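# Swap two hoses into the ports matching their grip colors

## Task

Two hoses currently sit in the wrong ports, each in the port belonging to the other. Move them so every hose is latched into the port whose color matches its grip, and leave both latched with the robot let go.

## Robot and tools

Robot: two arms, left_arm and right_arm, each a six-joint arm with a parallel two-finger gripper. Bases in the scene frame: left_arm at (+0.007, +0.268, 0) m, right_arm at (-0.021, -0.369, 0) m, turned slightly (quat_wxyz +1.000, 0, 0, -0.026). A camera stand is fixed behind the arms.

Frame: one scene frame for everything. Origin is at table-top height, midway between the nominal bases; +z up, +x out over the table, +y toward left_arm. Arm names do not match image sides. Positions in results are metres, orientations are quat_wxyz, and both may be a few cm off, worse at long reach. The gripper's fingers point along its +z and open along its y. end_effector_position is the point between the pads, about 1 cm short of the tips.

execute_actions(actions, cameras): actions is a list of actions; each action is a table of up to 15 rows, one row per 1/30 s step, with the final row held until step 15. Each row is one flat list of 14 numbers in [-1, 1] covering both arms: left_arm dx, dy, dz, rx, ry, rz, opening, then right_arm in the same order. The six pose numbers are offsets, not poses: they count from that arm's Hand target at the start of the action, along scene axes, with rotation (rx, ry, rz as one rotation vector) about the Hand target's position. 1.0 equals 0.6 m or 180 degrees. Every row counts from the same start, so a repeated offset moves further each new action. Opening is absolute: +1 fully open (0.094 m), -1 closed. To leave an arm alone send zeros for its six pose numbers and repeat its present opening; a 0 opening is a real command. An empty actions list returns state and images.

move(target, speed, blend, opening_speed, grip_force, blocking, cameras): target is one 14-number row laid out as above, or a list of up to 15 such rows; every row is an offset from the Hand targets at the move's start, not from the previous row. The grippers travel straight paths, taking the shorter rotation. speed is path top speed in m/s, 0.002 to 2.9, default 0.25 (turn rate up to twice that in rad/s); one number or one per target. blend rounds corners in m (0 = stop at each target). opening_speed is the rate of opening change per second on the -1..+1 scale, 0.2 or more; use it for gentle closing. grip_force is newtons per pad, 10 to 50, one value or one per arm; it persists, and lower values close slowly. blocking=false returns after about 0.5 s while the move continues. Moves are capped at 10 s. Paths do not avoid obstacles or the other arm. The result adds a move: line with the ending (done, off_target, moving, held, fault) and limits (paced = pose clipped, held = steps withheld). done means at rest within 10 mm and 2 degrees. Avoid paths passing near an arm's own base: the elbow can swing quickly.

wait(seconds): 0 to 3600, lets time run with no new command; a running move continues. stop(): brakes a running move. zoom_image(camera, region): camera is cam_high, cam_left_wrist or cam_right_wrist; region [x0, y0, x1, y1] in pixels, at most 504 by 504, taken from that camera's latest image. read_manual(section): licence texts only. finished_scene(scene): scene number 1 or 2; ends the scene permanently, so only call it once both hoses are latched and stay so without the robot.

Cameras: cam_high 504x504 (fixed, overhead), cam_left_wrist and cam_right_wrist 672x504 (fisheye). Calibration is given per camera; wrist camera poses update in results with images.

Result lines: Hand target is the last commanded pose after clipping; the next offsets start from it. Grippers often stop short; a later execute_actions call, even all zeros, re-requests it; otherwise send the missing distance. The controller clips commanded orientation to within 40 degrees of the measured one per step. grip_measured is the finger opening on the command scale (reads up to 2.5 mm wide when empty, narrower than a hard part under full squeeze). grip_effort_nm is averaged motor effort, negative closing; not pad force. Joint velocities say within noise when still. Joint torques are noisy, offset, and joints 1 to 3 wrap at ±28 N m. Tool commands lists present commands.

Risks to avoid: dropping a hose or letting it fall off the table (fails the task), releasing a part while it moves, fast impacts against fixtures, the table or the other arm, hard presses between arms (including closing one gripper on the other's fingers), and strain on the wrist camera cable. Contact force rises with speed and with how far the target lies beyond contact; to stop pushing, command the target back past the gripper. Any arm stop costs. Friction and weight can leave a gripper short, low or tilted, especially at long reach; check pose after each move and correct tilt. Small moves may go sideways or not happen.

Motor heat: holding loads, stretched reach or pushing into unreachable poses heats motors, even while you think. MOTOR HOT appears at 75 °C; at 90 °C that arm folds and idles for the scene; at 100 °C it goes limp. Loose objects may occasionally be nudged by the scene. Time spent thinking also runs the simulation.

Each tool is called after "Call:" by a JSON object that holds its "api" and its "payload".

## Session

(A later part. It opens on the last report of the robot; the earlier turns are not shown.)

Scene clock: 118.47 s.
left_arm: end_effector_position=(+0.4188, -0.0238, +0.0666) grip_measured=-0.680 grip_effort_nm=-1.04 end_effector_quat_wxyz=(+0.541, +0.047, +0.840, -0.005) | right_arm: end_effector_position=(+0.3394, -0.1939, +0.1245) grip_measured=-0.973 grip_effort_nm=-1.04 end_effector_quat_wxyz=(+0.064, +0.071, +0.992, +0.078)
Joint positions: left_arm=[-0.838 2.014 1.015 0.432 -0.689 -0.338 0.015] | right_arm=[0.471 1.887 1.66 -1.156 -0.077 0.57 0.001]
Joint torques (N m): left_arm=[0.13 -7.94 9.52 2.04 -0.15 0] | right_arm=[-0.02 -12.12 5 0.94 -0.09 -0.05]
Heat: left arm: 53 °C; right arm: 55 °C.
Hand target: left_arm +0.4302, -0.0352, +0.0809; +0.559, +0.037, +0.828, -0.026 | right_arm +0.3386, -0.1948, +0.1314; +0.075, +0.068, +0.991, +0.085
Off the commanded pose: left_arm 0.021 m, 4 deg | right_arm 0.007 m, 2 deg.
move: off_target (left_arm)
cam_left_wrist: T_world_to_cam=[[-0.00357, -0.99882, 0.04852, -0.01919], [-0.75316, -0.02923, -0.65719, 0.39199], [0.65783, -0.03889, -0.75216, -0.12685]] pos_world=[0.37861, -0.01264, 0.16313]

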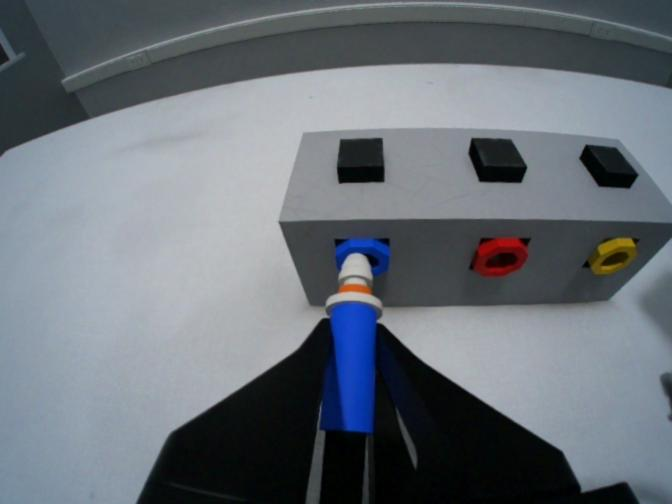

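Call:
{"api": "move", "payload": {"target": [[-0.05,-0.02,-0.007,0,-0.022,0,-1,0,0,0,0,0,0,-1],[-0.004,-0.0095,-0.007,0,-0.022,0,-1,0,0,0,0,0,0,-1]], "speed": 0.15, "cameras": ["cam_left_wrist","cam_high"]}}

Call:
{"api": "zoom_image", "payload": {"camera": "cam_left_wrist", "region": [280, 200, 440, 360]}}

Call:
{"api": "zoom_image", "payload": {"camera": "cam_high", "region": [150, 225, 210, 275]}}

Scene clock: 120.83 s.
left_arm: end_effector_position=(+0.4184, -0.0277, +0.0635) grip_measured=-0.680 grip_effort_nm=-1.05 end_effector_quat_wxyz=(+0.571, +0.044, +0.820, -0.002) | right_arm: end_effector_position=(+0.3394, -0.1939, +0.1245) grip_measured=-0.973 grip_effort_nm=-1.04 end_effector_quat_wxyz=(+0.064, +0.071, +0.992, +0.078)
Joint positions: left_arm=[-0.857 2.062 0.986 0.586 -0.737 -0.293 0.015] | right_arm=[0.471 1.887 1.66 -1.156 -0.077 0.57 0.001]
Joint torques (N m): left_arm=[-0.21 -8.03 9.13 2.1 -0.09 0.04] | right_arm=[0.06 -12.16 5.01 0.95 -0.07 -0.03]
Heat: left arm: 53 °C; right arm: 55 °C.
Hand target: left_arm +0.4278, -0.0408, +0.0766; +0.588, +0.037, +0.808, -0.024 | right_arm +0.3386, -0.1948, +0.1314; +0.075, +0.068, +0.991, +0.085
Off the commanded pose: left_arm 0.021 m, 4 deg | right_arm 0.007 m, 2 deg.
move: off_target (left_arm)
cam_left_wrist: T_world_to_cam=[[-0.00138, -0.99884, 0.0482, -0.02377], [-0.70416, -0.03326, -0.70927, 0.37221], [0.71004, -0.03492, -0.70329, -0.15384]] pos_world=[0.3713, -0.01673, 0.15695]
Images, in order (width x height): cam_high 504x504, cam_left_wrist 672x504.

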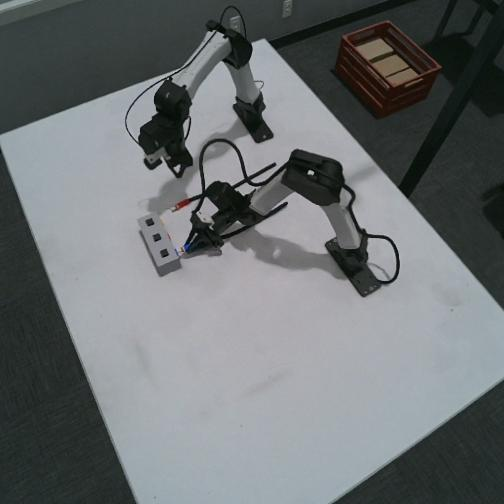

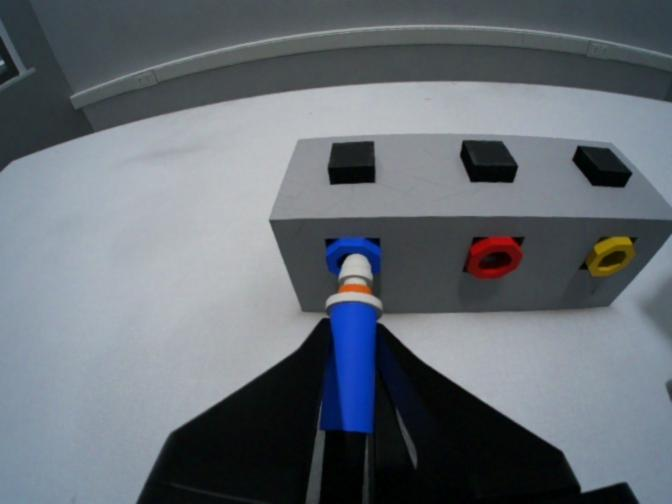

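Scaled by 3.150 from the camera's image (finer frame: 960x720).

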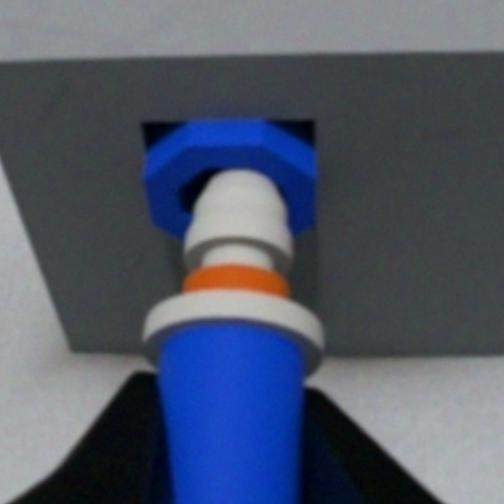

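Scaled by 8.400 from the camera's image (finer frame: 720x720).

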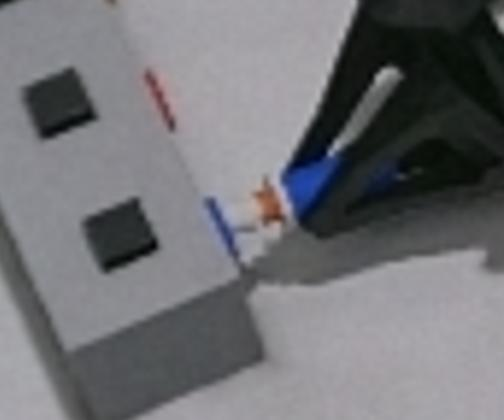

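Call:
{"api": "move", "payload": {"target": [[0.02,0.019,0.005,0,0,0,-1,0,0,0,0,0,0,-1],[0.05,0.022,0.01,0,0,0,-1,0,0,0,0,0,0,-1]], "speed": 0.12, "blend": [0.005,0], "cameras": ["cam_left_wrist"]}}

Call:
{"api": "zoom_image", "payload": {"camera": "cam_left_wrist", "region": [280, 200, 440, 360]}}

Scene clock: 121.77 s.
left_arm: end_effector_position=(+0.4290, -0.0248, +0.0636) grip_measured=-0.680 grip_effort_nm=-1.04 end_effector_quat_wxyz=(+0.564, +0.061, +0.823, -0.003) | right_arm: end_effector_position=(+0.3394, -0.1939, +0.1245) grip_measured=-0.973 grip_effort_nm=-1.05 end_effector_quat_wxyz=(+0.064, +0.071, +0.992, +0.078)
Joint positions: left_arm=[-0.822 2.063 1.001 0.575 -0.682 -0.254 0.015] | right_arm=[0.471 1.887 1.66 -1.156 -0.077 0.57 0.001]
Joint torques (N m): left_arm=[3.96 -7.38 11.66 2.2 0.09 0.08] | right_arm=[0.01 -12.19 5.01 0.92 -0.08 -0.04]
Heat: left arm: 53 °C; right arm: 55 °C.
Hand target: left_arm +0.4577, -0.0277, +0.0826; +0.588, +0.037, +0.808, -0.024 | right_arm +0.3386, -0.1948, +0.1314; +0.075, +0.068, +0.991, +0.085
Off the commanded pose: left_arm 0.035 m, 5 deg | right_arm 0.007 m, 2 deg.
move: off_target (left_arm)
cam_left_wrist: T_world_to_cam=[[-0.02874, -0.99908, 0.03196, -0.00807], [-0.71479, -0.00181, -0.69933, 0.38457], [0.69874, -0.04294, -0.71408, -0.1558]] pos_world=[0.38352, -0.01406, 0.15795]

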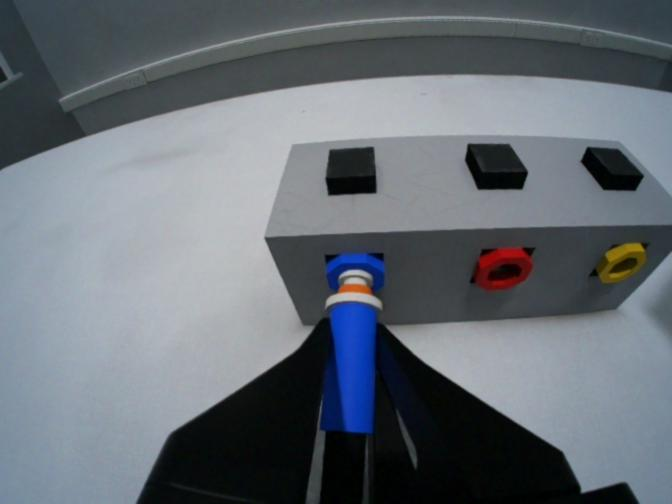

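Scaled by 3.150 from the camera's image (finer frame: 960x720).

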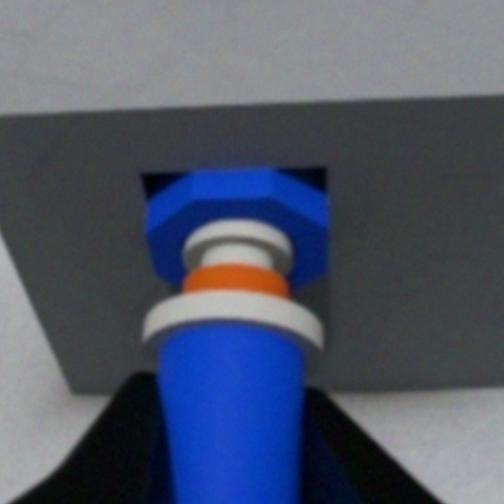

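Tip is in the nut, ring centered. Push with dithers.

Call:
{"api": "move", "payload": {"target": [[0.03,0.02,0.02,0,0,0,-1,0,0,0,0,0,0,-1],[0.05,-0.02,0.03,0,0,0,-1,0,0,0,0,0,0,-1],[0.07,0.02,0.05,0,0,0,-1,0,0,0,0,0,0,-1],[0.09,-0.02,0.02,0,0,0,-1,0,0,0,0,0,0,-1],[0.11,0.02,0.06,0,0,0,-1,0,0,0,0,0,0,-1],[0.11,0,0.03,0,0,0,-1,0,0,0,0,0,0,-1]], "speed": 0.18, "blend": 0.005, "cameras": ["cam_left_wrist"]}}

Call:
{"api": "zoom_image", "payload": {"camera": "cam_left_wrist", "region": [280, 200, 440, 360]}}

Scene clock: 123.63 s.
left_arm: end_effector_position=(+0.4420, -0.0258, +0.0645) grip_measured=-0.680 grip_effort_nm=-1.04 end_effector_quat_wxyz=(+0.517, +0.102, +0.849, +0.035) | right_arm: end_effector_position=(+0.3394, -0.1939, +0.1245) grip_measured=-0.973 grip_effort_nm=-1.05 end_effector_quat_wxyz=(+0.064, +0.071, +0.992, +0.078)
Joint positions: left_arm=[-0.795 2.06 1.139 0.303 -0.642 -0.215 0.015] | right_arm=[0.471 1.887 1.66 -1.156 -0.077 0.57 0.001]
Joint torques (N m): left_arm=[10.91 -4.88 15.97 3.63 0.47 0.28] | right_arm=[0.06 -12.21 5.03 0.94 -0.09 -0.04]
Heat: left arm: 52 °C; right arm: 55 °C.
Hand target: left_arm +0.5238, -0.0277, +0.1006; +0.588, +0.037, +0.808, -0.024 | right_arm +0.3386, -0.1948, +0.1314; +0.075, +0.068, +0.991, +0.085
Off the commanded pose: left_arm 0.089 m, 14 deg | right_arm 0.007 m, 2 deg.
move: off_target (left_arm)
cam_left_wrist: T_world_to_cam=[[-0.05345, -0.99541, -0.07941, 0.0094], [-0.78156, 0.0912, -0.61713, 0.42106], [0.62153, 0.02908, -0.78285, -0.12394]] pos_world=[0.40662, -0.02544, 0.16356]

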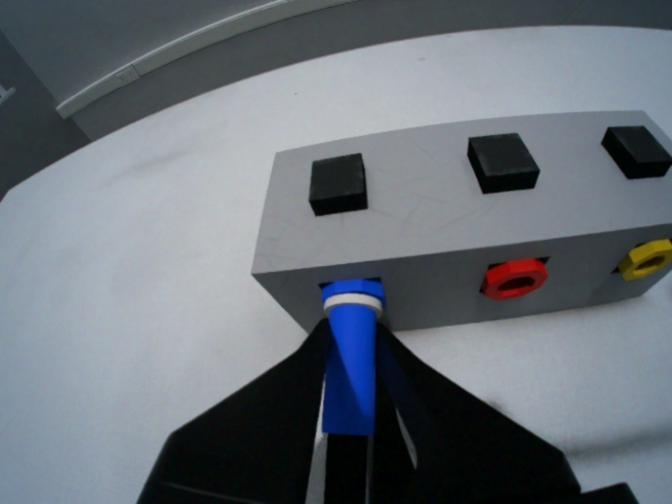

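Scaled by 3.150 from the camera's image (finer frame: 960x720).

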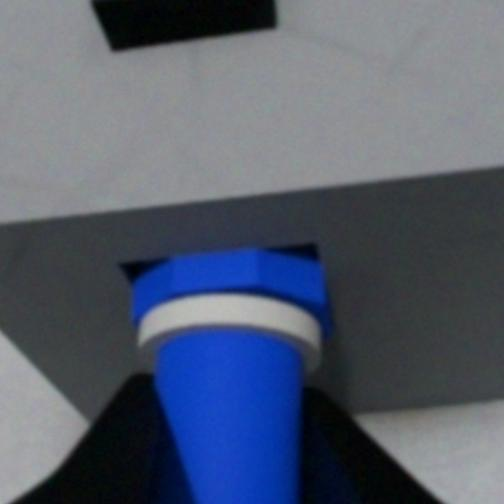

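Call:
{"api": "move", "payload": {"target": [-0.155,0,-0.025,0,0,0,-1,0,0,0,0,0,0,-1], "speed": 0.15, "cameras": ["cam_left_wrist"]}}

Call:
{"api": "zoom_image", "payload": {"camera": "cam_left_wrist", "region": [280, 200, 440, 360]}}

Scene clock: 124.97 s.
left_arm: end_effector_position=(+0.4368, -0.0269, +0.0675) grip_measured=-0.680 grip_effort_nm=-1.04 end_effector_quat_wxyz=(+0.560, +0.066, +0.826, -0.021) | right_arm: end_effector_position=(+0.3394, -0.1939, +0.1245) grip_measured=-0.973 grip_effort_nm=-1.04 end_effector_quat_wxyz=(+0.064, +0.071, +0.992, +0.078)
Joint positions: left_arm=[-0.798 2.057 1.019 0.562 -0.623 -0.251 0.015] | right_arm=[0.471 1.887 1.66 -1.156 -0.077 0.57 0.001]
Joint torques (N m): left_arm=[-2.89 -11.45 3.59 2.29 -0.93 -0.32] | right_arm=[0.02 -12.11 4.98 0.94 -0.1 -0.02]
Heat: left arm: 52 °C; right arm: 56 °C.
Hand target: left_arm +0.4308, -0.0277, +0.0857; +0.588, +0.037, +0.808, -0.024 | right_arm +0.3386, -0.1948, +0.1314; +0.075, +0.068, +0.991, +0.085
Off the commanded pose: left_arm 0.019 m, 5 deg | right_arm 0.007 m, 2 deg.
move: off_target (left_arm)
cam_left_wrist: T_world_to_cam=[[-0.05742, -0.99679, 0.0558, 0.00082], [-0.72322, 0.003, -0.69062, 0.39603], [0.68823, -0.08002, -0.72107, -0.15458]] pos_world=[0.39285, -0.01274, 0.16199]

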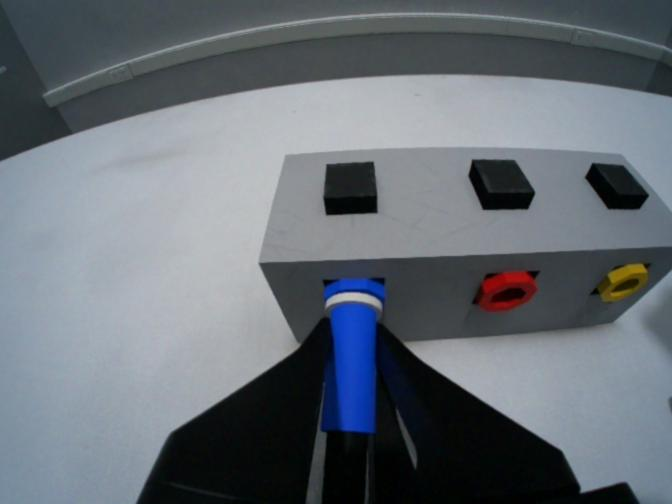

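Scaled by 3.150 from the camera's image (finer frame: 960x720).

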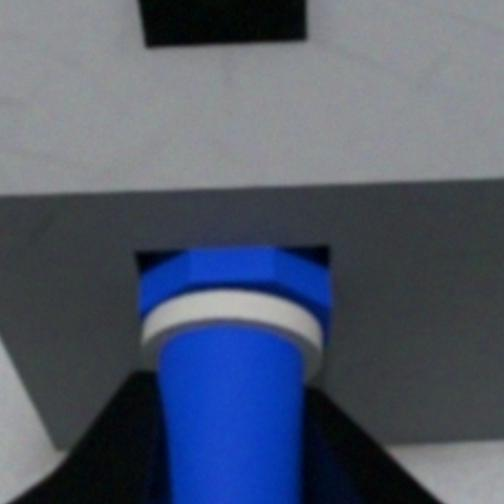

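Call:
{"api": "move", "payload": {"target": [[0.012,0,-0.02,0,0,0,-1,0,0,0.02,0,0,0,-1],[0.012,0,-0.02,0,0,0,-0.2,0,0,0.02,0,0,0,-1],[0.0,0,0.15,0,0,0,-0.2,-0.03,0.04,0.05,-0.091,-0.336,-0.027,0],[-0.25,0.25,0.25,0,0,0,-0.2,0.0,0.07,0.0,-0.091,-0.336,-0.027,0]], "speed": 0.22, "cameras": ["cam_high","cam_right_wrist"]}}

Scene clock: 132.73 s.
left_arm: end_effector_position=(+0.2822, +0.1201, +0.2334) grip_measured=-0.202 grip_effort_nm=0.09 end_effector_quat_wxyz=(+0.582, +0.050, +0.811, -0.021) | right_arm: end_effector_position=(+0.3357, -0.1534, +0.1335) grip_measured=-0.003 grip_effort_nm=0.13 end_effector_quat_wxyz=(+0.573, +0.044, +0.818, -0.029)
Joint positions: left_arm=[-0.872 0.886 0.657 -0.214 -0.723 -0.278 0.037] | right_arm=[0.927 1.623 0.777 0.267 0.895 0.476 0.047]
Joint torques (N m): left_arm=[-0.92 -2.4 6.86 1.75 -0.41 -0.27] | right_arm=[-0.03 -5.9 6.57 2.12 0.29 0.01]
Heat: left arm: 52 °C; right arm: 55 °C.
Hand target: left_arm +0.2808, +0.1223, +0.2356; +0.588, +0.037, +0.808, -0.024 | right_arm +0.3385, -0.1528, +0.1314; +0.574, +0.045, +0.817, -0.031
Off the commanded pose: left_arm 0.003 m, 2 deg | right_arm 0.004 m, 0 deg.
move: done; target 2's new opening was sent with left_arm's hand 0.008 m and 4 deg from that target
cam_right_wrist: T_world_to_cam=[[-0.04864, -0.9961, 0.07364, -0.1416], [-0.70786, -0.01764, -0.70613, 0.3619], [0.70468, -0.08647, -0.70424, -0.05776]] pos_world=[0.28999, -0.13966, 0.22529]

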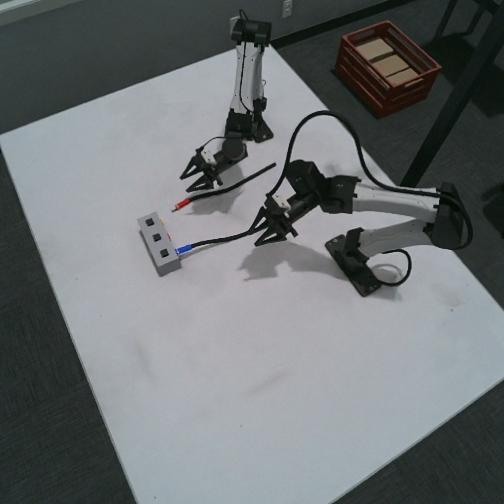

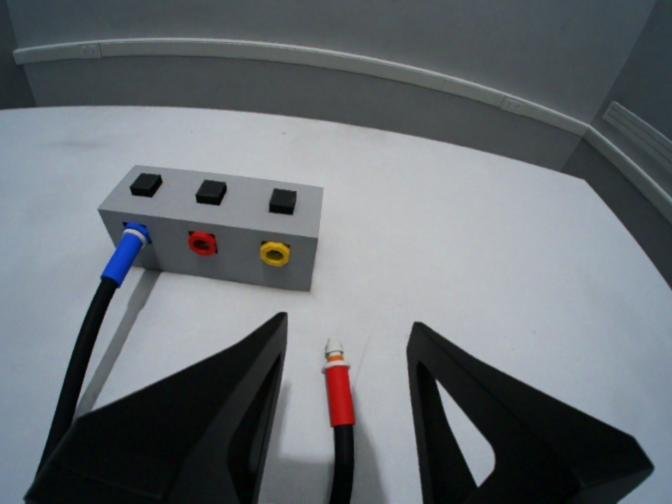

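Call:
{"api": "move", "payload": {"target": [0,0,0,0,0,0,-0.2,0.035,0.013,-0.115,0,0,0,-0.1], "speed": 0.18, "cameras": ["cam_right_wrist"]}}

Scene clock: 134.43 s.
left_arm: end_effector_position=(+0.2822, +0.1202, +0.2332) grip_measured=-0.202 grip_effort_nm=0.09 end_effector_quat_wxyz=(+0.582, +0.050, +0.811, -0.021) | right_arm: end_effector_position=(+0.3604, -0.1422, +0.0722) grip_measured=-0.097 grip_effort_nm=-0.16 end_effector_quat_wxyz=(+0.579, +0.051, +0.813, -0.026)
Joint positions: left_arm=[-0.872 0.886 0.657 -0.214 -0.723 -0.278 0.037] | right_arm=[0.894 1.9 0.77 0.592 0.876 0.448 0.042]
Joint torques (N m): left_arm=[-0.91 -2.41 6.86 1.75 -0.41 -0.27] | right_arm=[-0.2 -7.06 4 2.17 0.15 0.01]
Heat: left arm: 51 °C; right arm: 55 °C.
Hand target: left_arm +0.2808, +0.1223, +0.2356; +0.587, +0.037, +0.808, -0.024 | right_arm +0.3596, -0.1450, +0.0625; +0.574, +0.045, +0.817, -0.031
Off the commanded pose: left_arm 0.004 m, 2 deg | right_arm 0.010 m, 1 deg.
move: done
cam_right_wrist: T_world_to_cam=[[-0.05741, -0.99645, 0.06156, -0.12067], [-0.69633, -0.00422, -0.71771, 0.33482], [0.71542, -0.08407, -0.69361, -0.12159]] pos_world=[0.31321, -0.12905, 0.1634]

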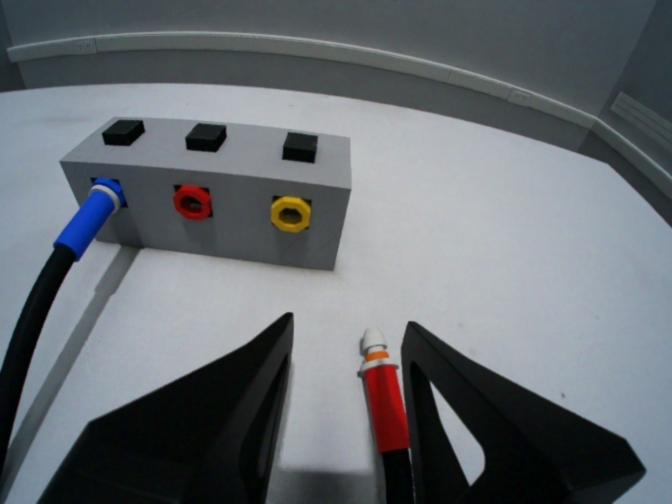

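Call:
{"api": "move", "payload": {"target": [0,0,0,0,0,0,-0.2,0.0,-0.025,-0.05,0,0,0.025,-0.1], "speed": 0.15, "cameras": ["cam_right_wrist"]}}

Scene clock: 135.87 s.
left_arm: end_effector_position=(+0.2822, +0.1202, +0.2332) grip_measured=-0.202 grip_effort_nm=0.09 end_effector_quat_wxyz=(+0.582, +0.050, +0.811, -0.021) | right_arm: end_effector_position=(+0.3616, -0.1569, +0.0425) grip_measured=-0.097 grip_effort_nm=-0.16 end_effector_quat_wxyz=(+0.581, +0.020, +0.814, -0.003)
Joint positions: left_arm=[-0.872 0.886 0.657 -0.214 -0.723 -0.278 0.037] | right_arm=[0.835 1.979 0.65 0.865 0.757 0.35 0.042]
Joint torques (N m): left_arm=[-0.92 -2.4 6.84 1.74 -0.42 -0.27] | right_arm=[-0.1 -6.68 3.12 2.29 0.08 -0.01]
Heat: left arm: 51 °C; right arm: 54 °C.
Hand target: left_arm +0.2808, +0.1223, +0.2356; +0.587, +0.037, +0.808, -0.024 | right_arm +0.3596, -0.1600, +0.0325; +0.575, +0.012, +0.818, -0.008
Off the commanded pose: left_arm 0.003 m, 2 deg | right_arm 0.011 m, 1 deg.
move: off_target (right_arm)
cam_right_wrist: T_world_to_cam=[[0.01932, -0.99794, 0.0612, -0.16139], [-0.69205, -0.05752, -0.71956, 0.30437], [0.72159, -0.02845, -0.69173, -0.13789]] pos_world=[0.31326, -0.14748, 0.1335]

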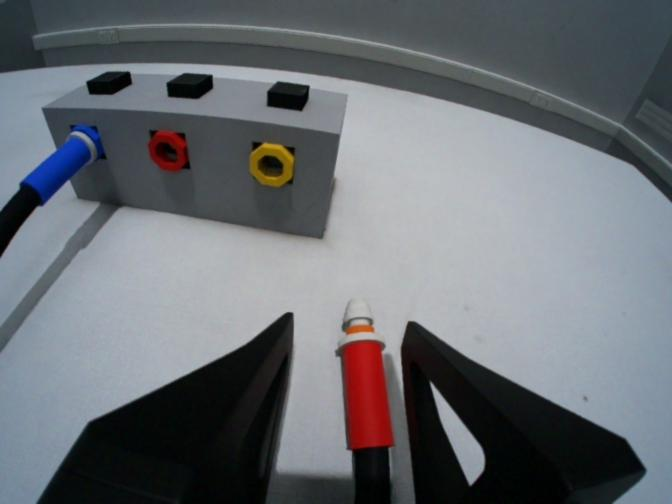

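Call:
{"api": "move", "payload": {"target": [[0,0,0,0,0,0,-0.2,0.0,-0.004,-0.045,0,0,0,-0.1],[0,0,0,0,0,0,-0.2,0.0,-0.004,-0.045,0,0,0,-1]], "speed": 0.1, "opening_speed": 1, "cameras": ["cam_right_wrist"]}}

Scene clock: 138.17 s.
left_arm: end_effector_position=(+0.2822, +0.1202, +0.2332) grip_measured=-0.202 grip_effort_nm=0.09 end_effector_quat_wxyz=(+0.582, +0.050, +0.811, -0.021) | right_arm: end_effector_position=(+0.3685, -0.1587, +0.0391) grip_measured=-0.971 grip_effort_nm=-0.95 end_effector_quat_wxyz=(+0.610, +0.043, +0.791, +0.012)
Joint positions: left_arm=[-0.872 0.886 0.657 -0.214 -0.723 -0.278 0.037] | right_arm=[0.825 2.077 0.642 1.071 0.776 0.335 0.001]
Joint torques (N m): left_arm=[-0.92 -2.41 6.86 1.74 -0.42 -0.28] | right_arm=[0.23 -5.72 2.03 1.42 -0.2 0.12]
Heat: left arm: 50 °C; right arm: 54 °C.
Hand target: left_arm +0.2808, +0.1223, +0.2356; +0.587, +0.037, +0.808, -0.024 | right_arm +0.3596, -0.1624, +0.0054; +0.575, +0.012, +0.818, -0.009
Off the commanded pose: left_arm 0.003 m, 2 deg | right_arm 0.035 m, 7 deg.
move: off_target (right_arm); target 2's new opening was sent with right_arm's hand 0.031 m and 5 deg from that target
cam_right_wrist: T_world_to_cam=[[-0.00506, -0.99993, 0.01104, -0.15253], [-0.6361, -0.0053, -0.77159, 0.29634], [0.77159, -0.01093, -0.63603, -0.16318]] pos_world=[0.31364, -0.15273, 0.12655]

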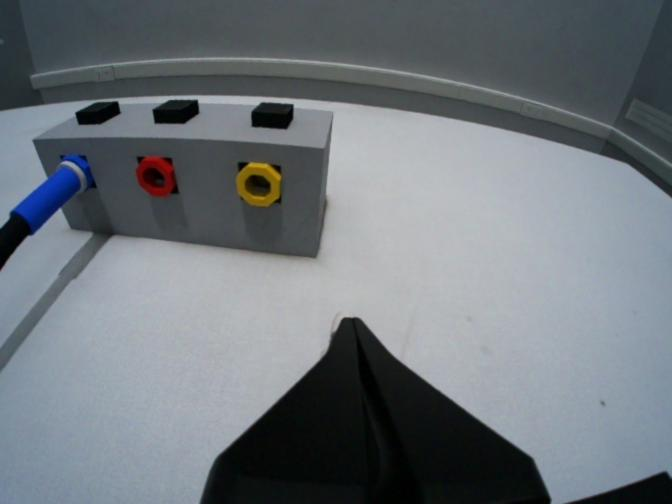

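Call:
{"api": "move", "payload": {"target": [[0,0,0,0,0,0,-0.2,0.0,0.0,0.07,0,0,0,-1],[0,0,0,0,0,0,-0.2,-0.005,0.0,0.07,0,0,0,0]], "speed": 0.12, "cameras": ["cam_right_wrist"]}}

Scene clock: 140.20 s.
left_arm: end_effector_position=(+0.2822, +0.1202, +0.2332) grip_measured=-0.202 grip_effort_nm=0.09 end_effector_quat_wxyz=(+0.582, +0.050, +0.811, -0.021) | right_arm: end_effector_position=(+0.3574, -0.1658, +0.0368) grip_measured=-0.003 grip_effort_nm=0.13 end_effector_quat_wxyz=(+0.568, +0.007, +0.823, -0.021)
Joint positions: left_arm=[-0.872 0.886 0.657 -0.214 -0.723 -0.278 0.037] | right_arm=[0.825 1.96 0.631 0.822 0.754 0.334 0.047]
Joint torques (N m): left_arm=[-0.91 -2.4 6.86 1.75 -0.42 -0.27] | right_arm=[0.75 -10.88 3.82 2.03 0.15 0.16]
Heat: left arm: 50 °C; right arm: 54 °C.
Hand target: left_arm +0.2808, +0.1223, +0.2356; +0.587, +0.037, +0.808, -0.024 | right_arm +0.3566, -0.1624, +0.0475; +0.575, +0.013, +0.818, -0.008
Off the commanded pose: left_arm 0.003 m, 2 deg | right_arm 0.011 m, 2 deg.
move: off_target (right_arm)
cam_right_wrist: T_world_to_cam=[[0.02121, -0.99437, 0.10383, -0.17147], [-0.71445, -0.08772, -0.69416, 0.29897], [0.69936, -0.05946, -0.71229, -0.13553]] pos_world=[0.31201, -0.15233, 0.1288]

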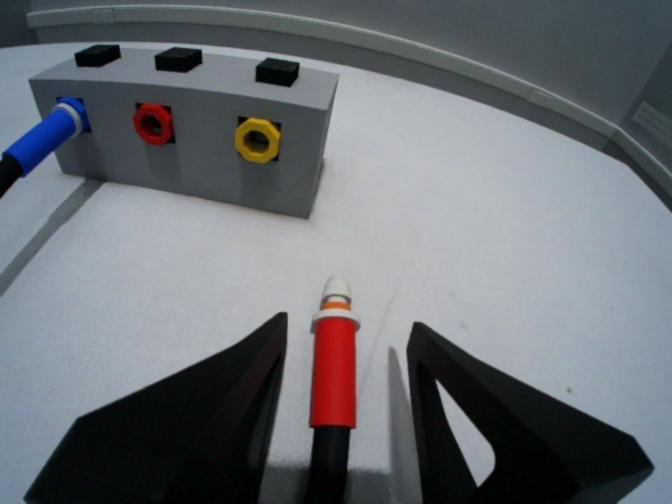

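Call:
{"api": "move", "payload": {"target": [[0,0,0,0,0,0,-0.2,-0.005,0.016,0.0,0,0,0,0],[0,0,0,0,0,0,-0.2,0.002,0.013,-0.065,0,0,0,0]], "speed": 0.1, "cameras": ["cam_right_wrist"]}}

Scene clock: 141.97 s.
left_arm: end_effector_position=(+0.2822, +0.1202, +0.2332) grip_measured=-0.202 grip_effort_nm=0.09 end_effector_quat_wxyz=(+0.582, +0.050, +0.811, -0.021) | right_arm: end_effector_position=(+0.3593, -0.1501, +0.0342) grip_measured=-0.002 grip_effort_nm=0.12 end_effector_quat_wxyz=(+0.600, +0.030, +0.799, +0.012)
Joint positions: left_arm=[-0.872 0.886 0.657 -0.214 -0.723 -0.278 0.037] | right_arm=[0.857 2.065 0.639 1.021 0.781 0.351 0.047]
Joint torques (N m): left_arm=[-0.91 -2.41 6.86 1.75 -0.42 -0.28] | right_arm=[-0.49 -5.23 4.08 1.56 -0.01 0.1]
Heat: left arm: 49 °C; right arm: 54 °C.
Hand target: left_arm +0.2808, +0.1223, +0.2356; +0.587, +0.037, +0.808, -0.024 | right_arm +0.3578, -0.1546, +0.0085; +0.575, +0.012, +0.818, -0.008
Off the commanded pose: left_arm 0.003 m, 2 deg | right_arm 0.026 m, 5 deg.
move: off_target (right_arm)
cam_right_wrist: T_world_to_cam=[[0.01787, -0.99952, 0.02547, -0.15257], [-0.65613, -0.03094, -0.75401, 0.28949], [0.75443, -0.00324, -0.65637, -0.15104]] pos_world=[0.30662, -0.14403, 0.12303]

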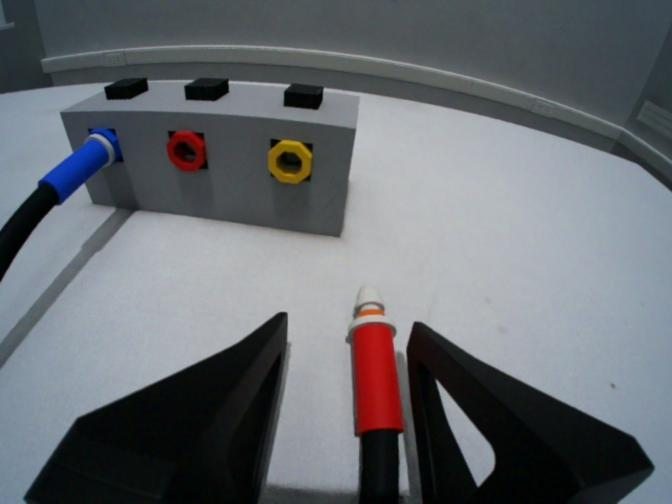

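Call:
{"api": "move", "payload": {"target": [[0,0,0,0,0,0,-0.2,-0.01,-0.006,0.05,0,0,0,0],[0,0,0,0,0,0,-0.2,-0.018,-0.006,0.0,0,0,0,0],[0,0,0,0,0,0,-0.2,-0.018,-0.006,0.0,0,0,0,-1]], "speed": 0.1, "opening_speed": 1.2, "cameras": ["cam_right_wrist"]}}

Scene clock: 145.13 s.
left_arm: end_effector_position=(+0.2822, +0.1202, +0.2332) grip_measured=-0.202 grip_effort_nm=0.09 end_effector_quat_wxyz=(+0.582, +0.050, +0.811, -0.021) | right_arm: end_effector_position=(+0.3561, -0.1561, +0.0377) grip_measured=-0.971 grip_effort_nm=-0.97 end_effector_quat_wxyz=(+0.605, +0.039, +0.795, +0.006)
Joint positions: left_arm=[-0.872 0.886 0.657 -0.214 -0.723 -0.278 0.037] | right_arm=[0.86 2.053 0.62 1.036 0.807 0.354 0.001]
Joint torques (N m): left_arm=[-0.94 -2.43 6.86 1.75 -0.42 -0.27] | right_arm=[0.62 -5.65 2.09 1.56 -0.14 0.18]
Heat: left arm: 49 °C; right arm: 54 °C.
Hand target: left_arm +0.2808, +0.1223, +0.2356; +0.587, +0.037, +0.808, -0.024 | right_arm +0.3469, -0.1581, +0.0085; +0.575, +0.012, +0.818, -0.008
Off the commanded pose: left_arm 0.003 m, 2 deg | right_arm 0.031 m, 6 deg.
move: off_target (right_arm); target 3's new opening was sent with right_arm's hand 0.027 m and 5 deg from that target
cam_right_wrist: T_world_to_cam=[[-0.00431, -0.99968, 0.02498, -0.15065], [-0.64706, -0.01626, -0.76226, 0.28919], [0.76243, -0.01945, -0.64678, -0.15208]] pos_world=[0.30242, -0.14885, 0.12584]

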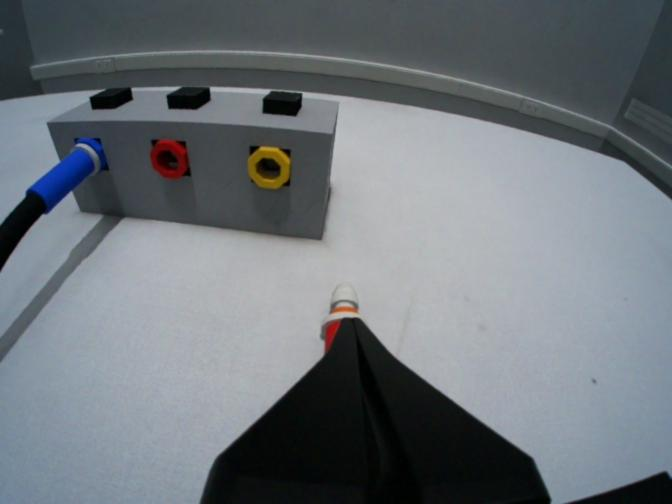

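Call:
{"api": "move", "payload": {"target": [[0,0,0,0,0,0,-0.2,-0.005,0.0,0.09,0,0.08,0,-1],[0,0,0,0,0,0,-0.2,-0.005,0.005,0.08,0,0.08,0,0]], "speed": 0.15, "cameras": ["cam_right_wrist","cam_high"]}}

Call:
{"api": "zoom_image", "payload": {"camera": "cam_high", "region": [160, 150, 280, 250]}}

Scene clock: 147.97 s.
left_arm: end_effector_position=(+0.2822, +0.1202, +0.2332) grip_measured=-0.202 grip_effort_nm=0.09 end_effector_quat_wxyz=(+0.582, +0.050, +0.811, -0.021) | right_arm: end_effector_position=(+0.3346, -0.1655, +0.0440) grip_measured=-0.003 grip_effort_nm=0.13 end_effector_quat_wxyz=(+0.453, +0.000, +0.891, -0.028)
Joint positions: left_arm=[-0.872 0.886 0.657 -0.214 -0.723 -0.278 0.037] | right_arm=[0.83 1.754 0.762 0.164 0.648 0.519 0.047]
Joint torques (N m): left_arm=[-0.94 -2.4 6.86 1.74 -0.41 -0.27] | right_arm=[0.43 -7.83 8.28 1.93 0.23 0.18]
Heat: left arm: 48 °C; right arm: 54 °C.
Hand target: left_arm +0.2808, +0.1223, +0.2356; +0.587, +0.037, +0.808, -0.024 | right_arm +0.3440, -0.1551, +0.0566; +0.468, +0.011, +0.884, -0.010
Off the commanded pose: left_arm 0.003 m, 2 deg | right_arm 0.019 m, 3 deg.
move: off_target (right_arm); target 2's new opening was sent with right_arm's hand 0.019 m and 3 deg from that target
cam_right_wrist: T_world_to_cam=[[0.05056, -0.9927, 0.10951, -0.18132], [-0.87229, -0.09729, -0.47922, 0.32949], [0.48637, -0.0713, -0.87084, -0.03817]] pos_world=[0.31514, -0.15066, 0.14452]
Images, in order (width x height): cam_high 504x504, cam_right_wrist 672x504.

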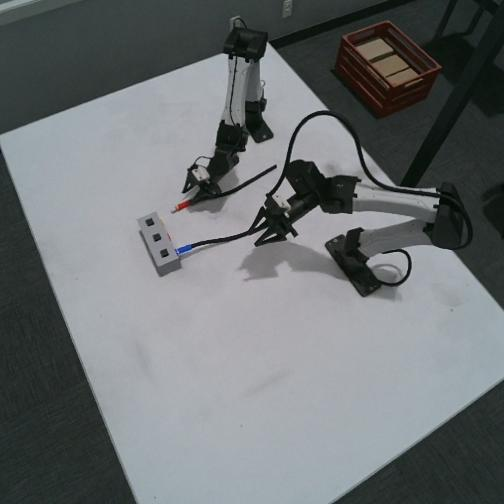

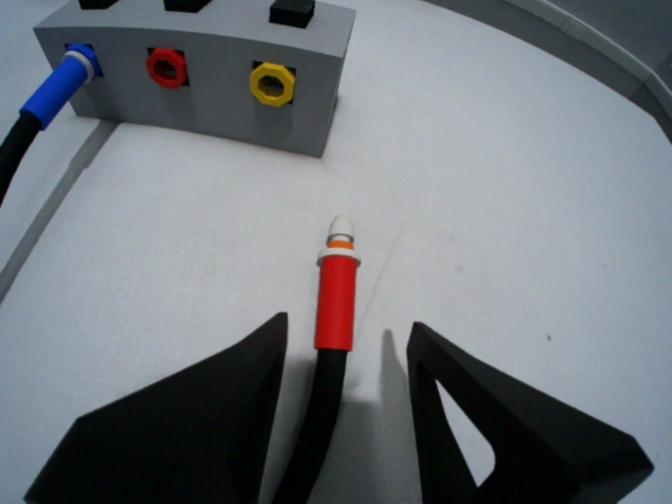

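Scaled by 4.200 from the camera's image (finer frame: 720x720).

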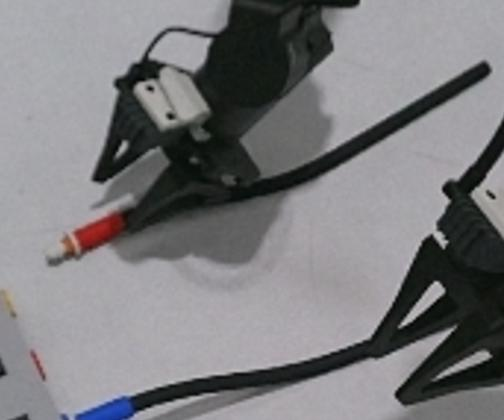

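Call:
{"api": "move", "payload": {"target": [[0,0,0,0,0,0,-0.2,0.047,0.008,0.0,0,0,0,0],[0,0,0,0,0,0,-0.2,0.047,0.007,-0.045,0,0,0,0]], "speed": 0.12, "cameras": ["cam_right_wrist"]}}

Scene clock: 149.93 s.
left_arm: end_effector_position=(+0.2822, +0.1202, +0.2332) grip_measured=-0.202 grip_effort_nm=0.09 end_effector_quat_wxyz=(+0.582, +0.050, +0.811, -0.021) | right_arm: end_effector_position=(+0.3710, -0.1507, +0.0354) grip_measured=-0.003 grip_effort_nm=0.13 end_effector_quat_wxyz=(+0.470, +0.015, +0.882, -0.009)
Joint positions: left_arm=[-0.872 0.886 0.657 -0.214 -0.723 -0.278 0.037] | right_arm=[0.786 1.894 0.855 0.286 0.616 0.494 0.047]
Joint torques (N m): left_arm=[-0.92 -2.39 6.84 1.74 -0.41 -0.28] | right_arm=[-0.17 -7.47 5.29 2.07 0.14 -0.01]
Heat: left arm: 48 °C; right arm: 53 °C.
Hand target: left_arm +0.2808, +0.1223, +0.2356; +0.587, +0.037, +0.808, -0.024 | right_arm +0.3722, -0.1509, +0.0296; +0.468, +0.011, +0.884, -0.010
Off the commanded pose: left_arm 0.003 m, 2 deg | right_arm 0.006 m, 0 deg.
move: done
cam_right_wrist: T_world_to_cam=[[0.03939, -0.99716, 0.0642, -0.1624], [-0.8539, -0.06696, -0.51611, 0.35762], [0.51894, -0.03449, -0.85411, -0.06942]] pos_world=[0.34779, -0.14039, 0.13571]

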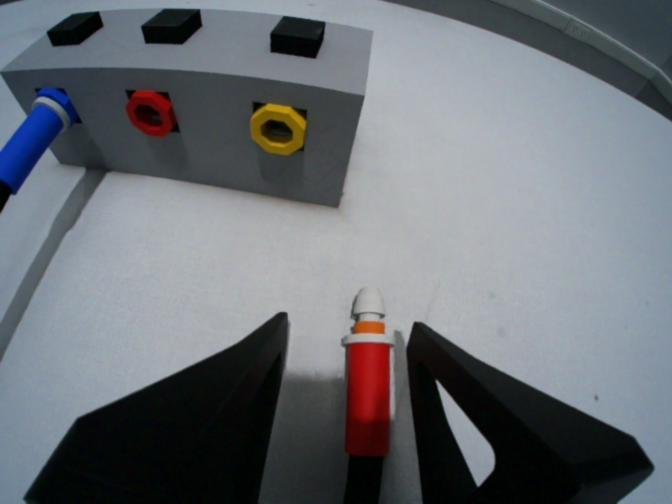

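Call:
{"api": "move", "payload": {"target": [[0,0,0,0,0,0,-0.2,-0.022,-0.009,0.005,0,0,0,0],[0,0,0,0,0,0,-0.2,-0.020,-0.009,-0.035,0,0,0,0]], "speed": 0.1, "cameras": ["cam_right_wrist"]}}

Scene clock: 151.53 s.
left_arm: end_effector_position=(+0.2822, +0.1202, +0.2332) grip_measured=-0.202 grip_effort_nm=0.10 end_effector_quat_wxyz=(+0.582, +0.050, +0.811, -0.021) | right_arm: end_effector_position=(+0.3663, -0.1536, +0.0235) grip_measured=-0.003 grip_effort_nm=0.12 end_effector_quat_wxyz=(+0.480, +0.019, +0.877, -0.001)
Joint positions: left_arm=[-0.872 0.886 0.657 -0.214 -0.723 -0.278 0.037] | right_arm=[0.789 1.92 0.795 0.4 0.62 0.494 0.047]
Joint torques (N m): left_arm=[-0.92 -2.4 6.86 1.75 -0.41 -0.27] | right_arm=[0.62 -6.8 3.74 1.92 0.21 0.09]
Heat: left arm: 47 °C; right arm: 53 °C.
Hand target: left_arm +0.2808, +0.1223, +0.2356; +0.587, +0.037, +0.808, -0.024 | right_arm +0.3602, -0.1564, +0.0085; +0.468, +0.011, +0.884, -0.010
Off the commanded pose: left_arm 0.003 m, 2 deg | right_arm 0.016 m, 2 deg.
move: off_target (right_arm)
cam_right_wrist: T_world_to_cam=[[0.03883, -0.99813, 0.04725, -0.16386], [-0.8419, -0.05815, -0.53649, 0.34472], [0.53824, -0.01895, -0.84258, -0.08221]] pos_world=[0.34083, -0.14506, 0.12341]

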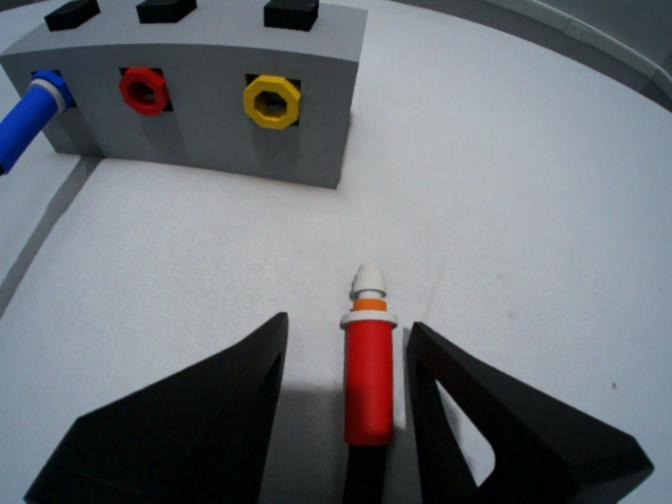

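Call:
{"api": "move", "payload": {"target": [[0,0,0,0,0,0,-0.2,-0.018,-0.012,0.025,0,0,0,0],[0,0,0,0,0,0,-0.2,-0.012,-0.011,0.0,0,0,0,0],[0,0,0,0,0,0,-0.2,-0.012,-0.011,0.0,0,0,0,-1]], "speed": 0.1, "opening_speed": 1.2, "cameras": ["cam_right_wrist"]}}

Scene clock: 154.53 s.
left_arm: end_effector_position=(+0.2822, +0.1202, +0.2332) grip_measured=-0.202 grip_effort_nm=0.09 end_effector_quat_wxyz=(+0.582, +0.050, +0.811, -0.021) | right_arm: end_effector_position=(+0.3583, -0.1584, +0.0225) grip_measured=-0.646 grip_effort_nm=-1.05 end_effector_quat_wxyz=(+0.480, +0.017, +0.877, +0.000)
Joint positions: left_arm=[-0.872 0.886 0.657 -0.214 -0.723 -0.278 0.037] | right_arm=[0.793 1.897 0.753 0.419 0.62 0.494 0.017]
Joint torques (N m): left_arm=[-0.92 -2.39 6.84 1.74 -0.42 -0.28] | right_arm=[0.29 -6.68 3.66 1.92 0.22 0.08]
Heat: left arm: 47 °C; right arm: 53 °C.
Hand target: left_arm +0.2808, +0.1223, +0.2356; +0.587, +0.037, +0.808, -0.024 | right_arm +0.3530, -0.1630, +0.0085; +0.468, +0.011, +0.884, -0.010
Off the commanded pose: left_arm 0.003 m, 2 deg | right_arm 0.016 m, 2 deg.
move: off_target (right_arm); target 3's new opening was sent with right_arm's hand 0.016 m and 2 deg from that target
cam_right_wrist: T_world_to_cam=[[0.04275, -0.99797, 0.04722, -0.16976], [-0.84179, -0.06144, -0.53631, 0.3366], [0.53812, -0.01682, -0.8427, -0.07847]] pos_world=[0.33283, -0.15006, 0.12241]

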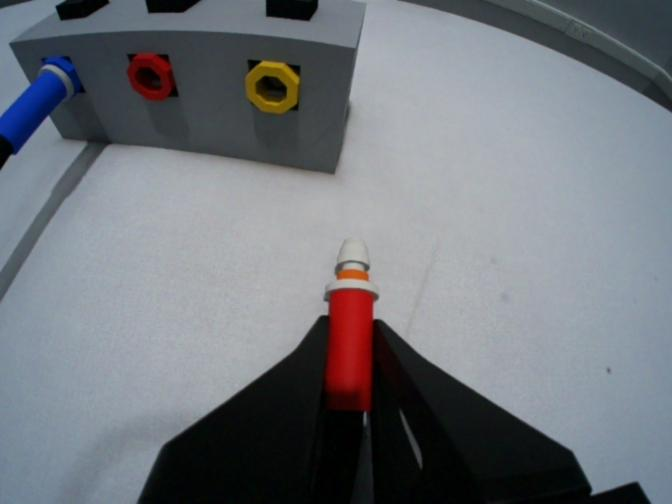

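Call:
{"api": "move", "payload": {"target": [[0,0,0,0,0,0,-0.2,0.0,0.0,0.15,0,0,-0.022,-1],[0,0,0,0,0,0,-0.2,0.02,0.175,0.1025,0,0,-0.022,-1],[0,0,0,0,0,0,-0.2,0.072,0.175,0.1025,0,0,-0.022,-1]], "speed": 0.2, "blend": [0.02,0.02,0], "cameras": ["cam_right_wrist","cam_high"]}}

Call:
{"api": "zoom_image", "payload": {"camera": "cam_right_wrist", "region": [280, 160, 440, 320]}}

Call:
{"api": "zoom_image", "payload": {"camera": "cam_high", "region": [145, 210, 205, 260]}}

Scene clock: 156.83 s.
left_arm: end_effector_position=(+0.2822, +0.1202, +0.2332) grip_measured=-0.202 grip_effort_nm=0.09 end_effector_quat_wxyz=(+0.582, +0.050, +0.811, -0.021) | right_arm: end_effector_position=(+0.3901, -0.0655, +0.0665) grip_measured=-0.646 grip_effort_nm=-1.05 end_effector_quat_wxyz=(+0.461, +0.037, +0.886, -0.031)
Joint positions: left_arm=[-0.872 0.886 0.657 -0.214 -0.723 -0.278 0.037] | right_arm=[0.921 2.083 1.349 -0.162 0.749 0.68 0.017]
Joint torques (N m): left_arm=[-0.91 -2.39 6.87 1.74 -0.41 -0.28] | right_arm=[0.39 -9.7 9.51 1.61 0.39 0.11]
Heat: left arm: 46 °C; right arm: 53 °C.
Hand target: left_arm +0.2808, +0.1223, +0.2356; +0.587, +0.037, +0.808, -0.024 | right_arm +0.3961, -0.0580, +0.0699; +0.467, +0.042, +0.883, -0.026
Off the commanded pose: left_arm 0.003 m, 2 deg | right_arm 0.010 m, 1 deg.
move: done; blend cut to 0.0156 m at target 2
cam_right_wrist: T_world_to_cam=[[-0.01952, -0.99649, 0.08137, -0.05834], [-0.86619, -0.02379, -0.49914, 0.4022], [0.49933, -0.08023, -0.86269, -0.04462]] pos_world=[0.36953, -0.05215, 0.16701]
Images, in order (width x height): cam_high 504x504, cam_right_wrist 672x504.

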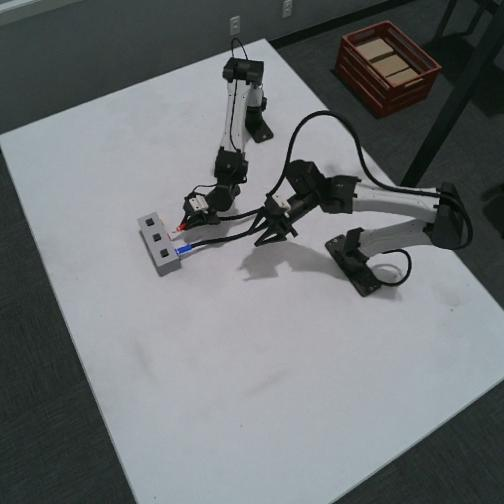

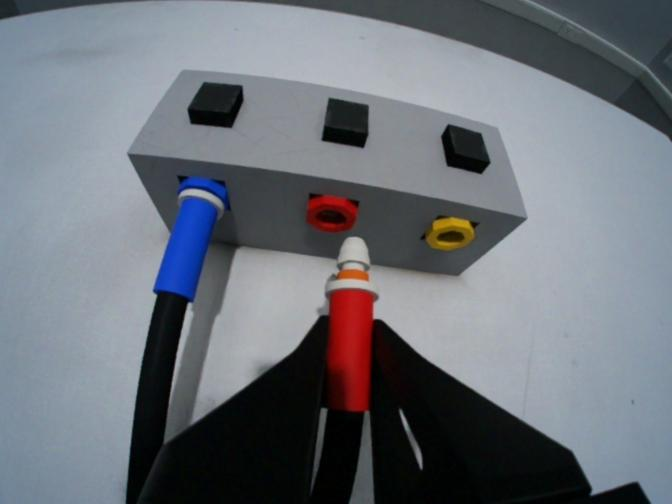

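Scaled by 3.150 from the camera's image (finer frame: 960x720).

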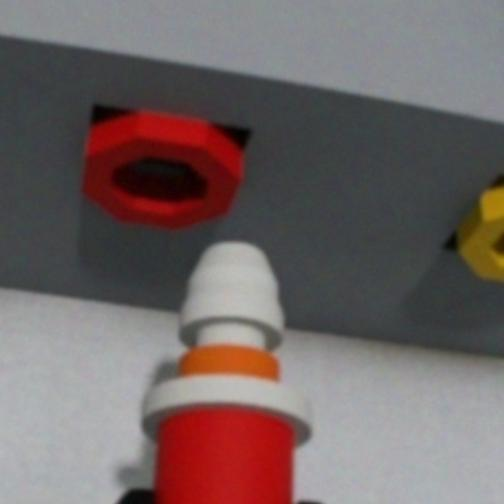

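Scaled by 8.400 from the camera's image (finer frame: 720x720).

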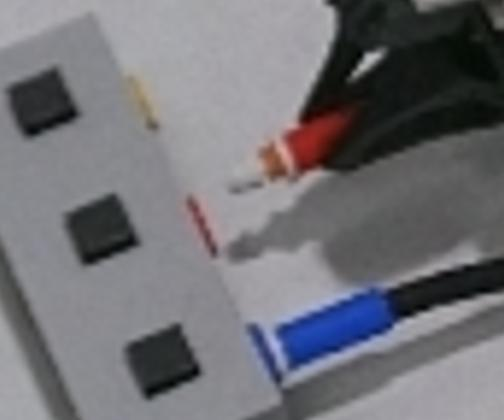

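Call:
{"api": "move", "payload": {"target": [[0,0,0,0,0,0,-0.2,-0.05,0.02,-0.015,0,0,-0.017,-1],[0,0,0,0,0,0,-0.2,0.012,0.019,-0.013,0,0,-0.017,-1]], "speed": 0.15, "cameras": ["cam_right_wrist","cam_high"]}}

Call:
{"api": "zoom_image", "payload": {"camera": "cam_right_wrist", "region": [280, 160, 440, 320]}}

Call:
{"api": "zoom_image", "payload": {"camera": "cam_high", "region": [145, 210, 205, 260]}}

Scene clock: 158.87 s.
left_arm: end_effector_position=(+0.2822, +0.1202, +0.2332) grip_measured=-0.202 grip_effort_nm=0.09 end_effector_quat_wxyz=(+0.582, +0.050, +0.811, -0.021) | right_arm: end_effector_position=(+0.3976, -0.0577, +0.0599) grip_measured=-0.646 grip_effort_nm=-1.05 end_effector_quat_wxyz=(+0.461, +0.066, +0.884, -0.049)
Joint positions: left_arm=[-0.872 0.886 0.657 -0.214 -0.723 -0.278 0.037] | right_arm=[0.933 2.168 1.467 -0.257 0.8 0.765 0.017]
Joint torques (N m): left_arm=[-0.94 -2.4 6.86 1.75 -0.42 -0.28] | right_arm=[0.62 -10.22 9.54 1.64 0.31 0]
Heat: left arm: 46 °C; right arm: 53 °C.
Hand target: left_arm +0.2808, +0.1223, +0.2356; +0.587, +0.037, +0.808, -0.024 | right_arm +0.4033, -0.0466, +0.0621; +0.466, +0.065, +0.881, -0.039
Off the commanded pose: left_arm 0.003 m, 2 deg | right_arm 0.013 m, 1 deg.
move: off_target (right_arm)
cam_right_wrist: T_world_to_cam=[[-0.08721, -0.99247, 0.086, -0.02302], [-0.86472, 0.03255, -0.50121, 0.40832], [0.49463, -0.11808, -0.86104, -0.0538]] pos_world=[0.37768, -0.04249, 0.16031]
Images, in order (width x height): cam_high 504x504, cam_right_wrist 672x504.

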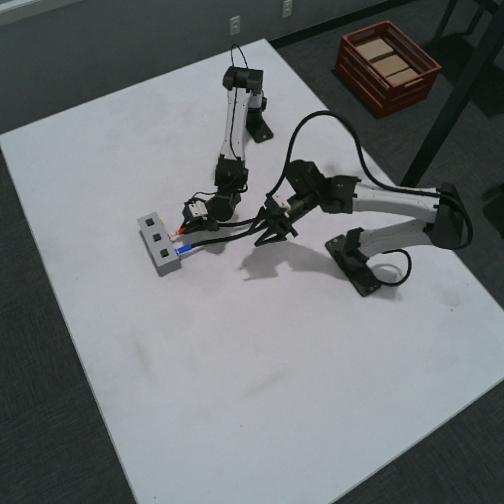

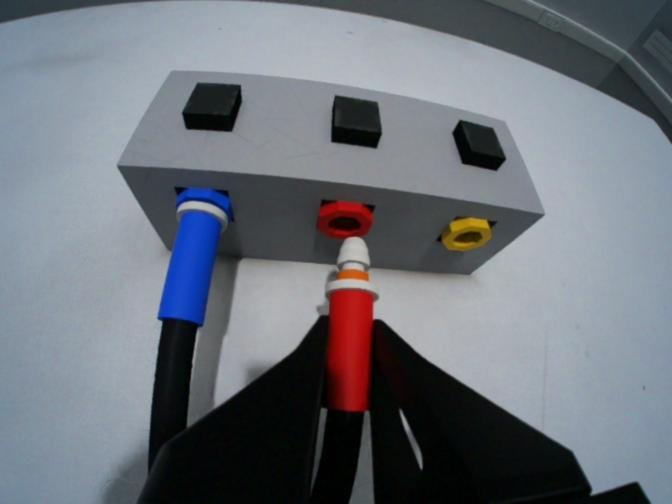

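Scaled by 3.150 from the camera's image (finer frame: 960x720).

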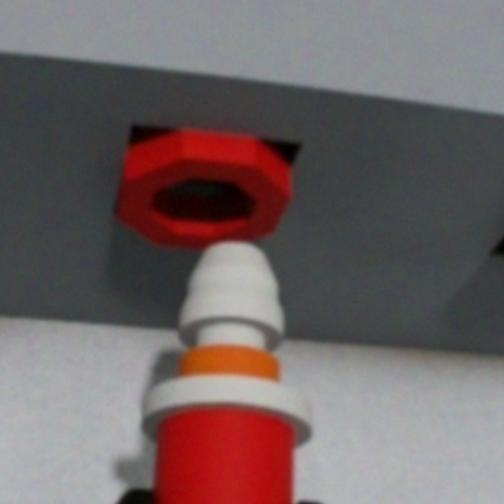

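Scaled by 8.400 from the camera's image (finer frame: 720x720).

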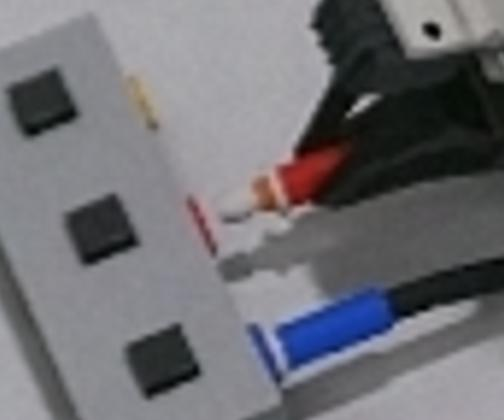

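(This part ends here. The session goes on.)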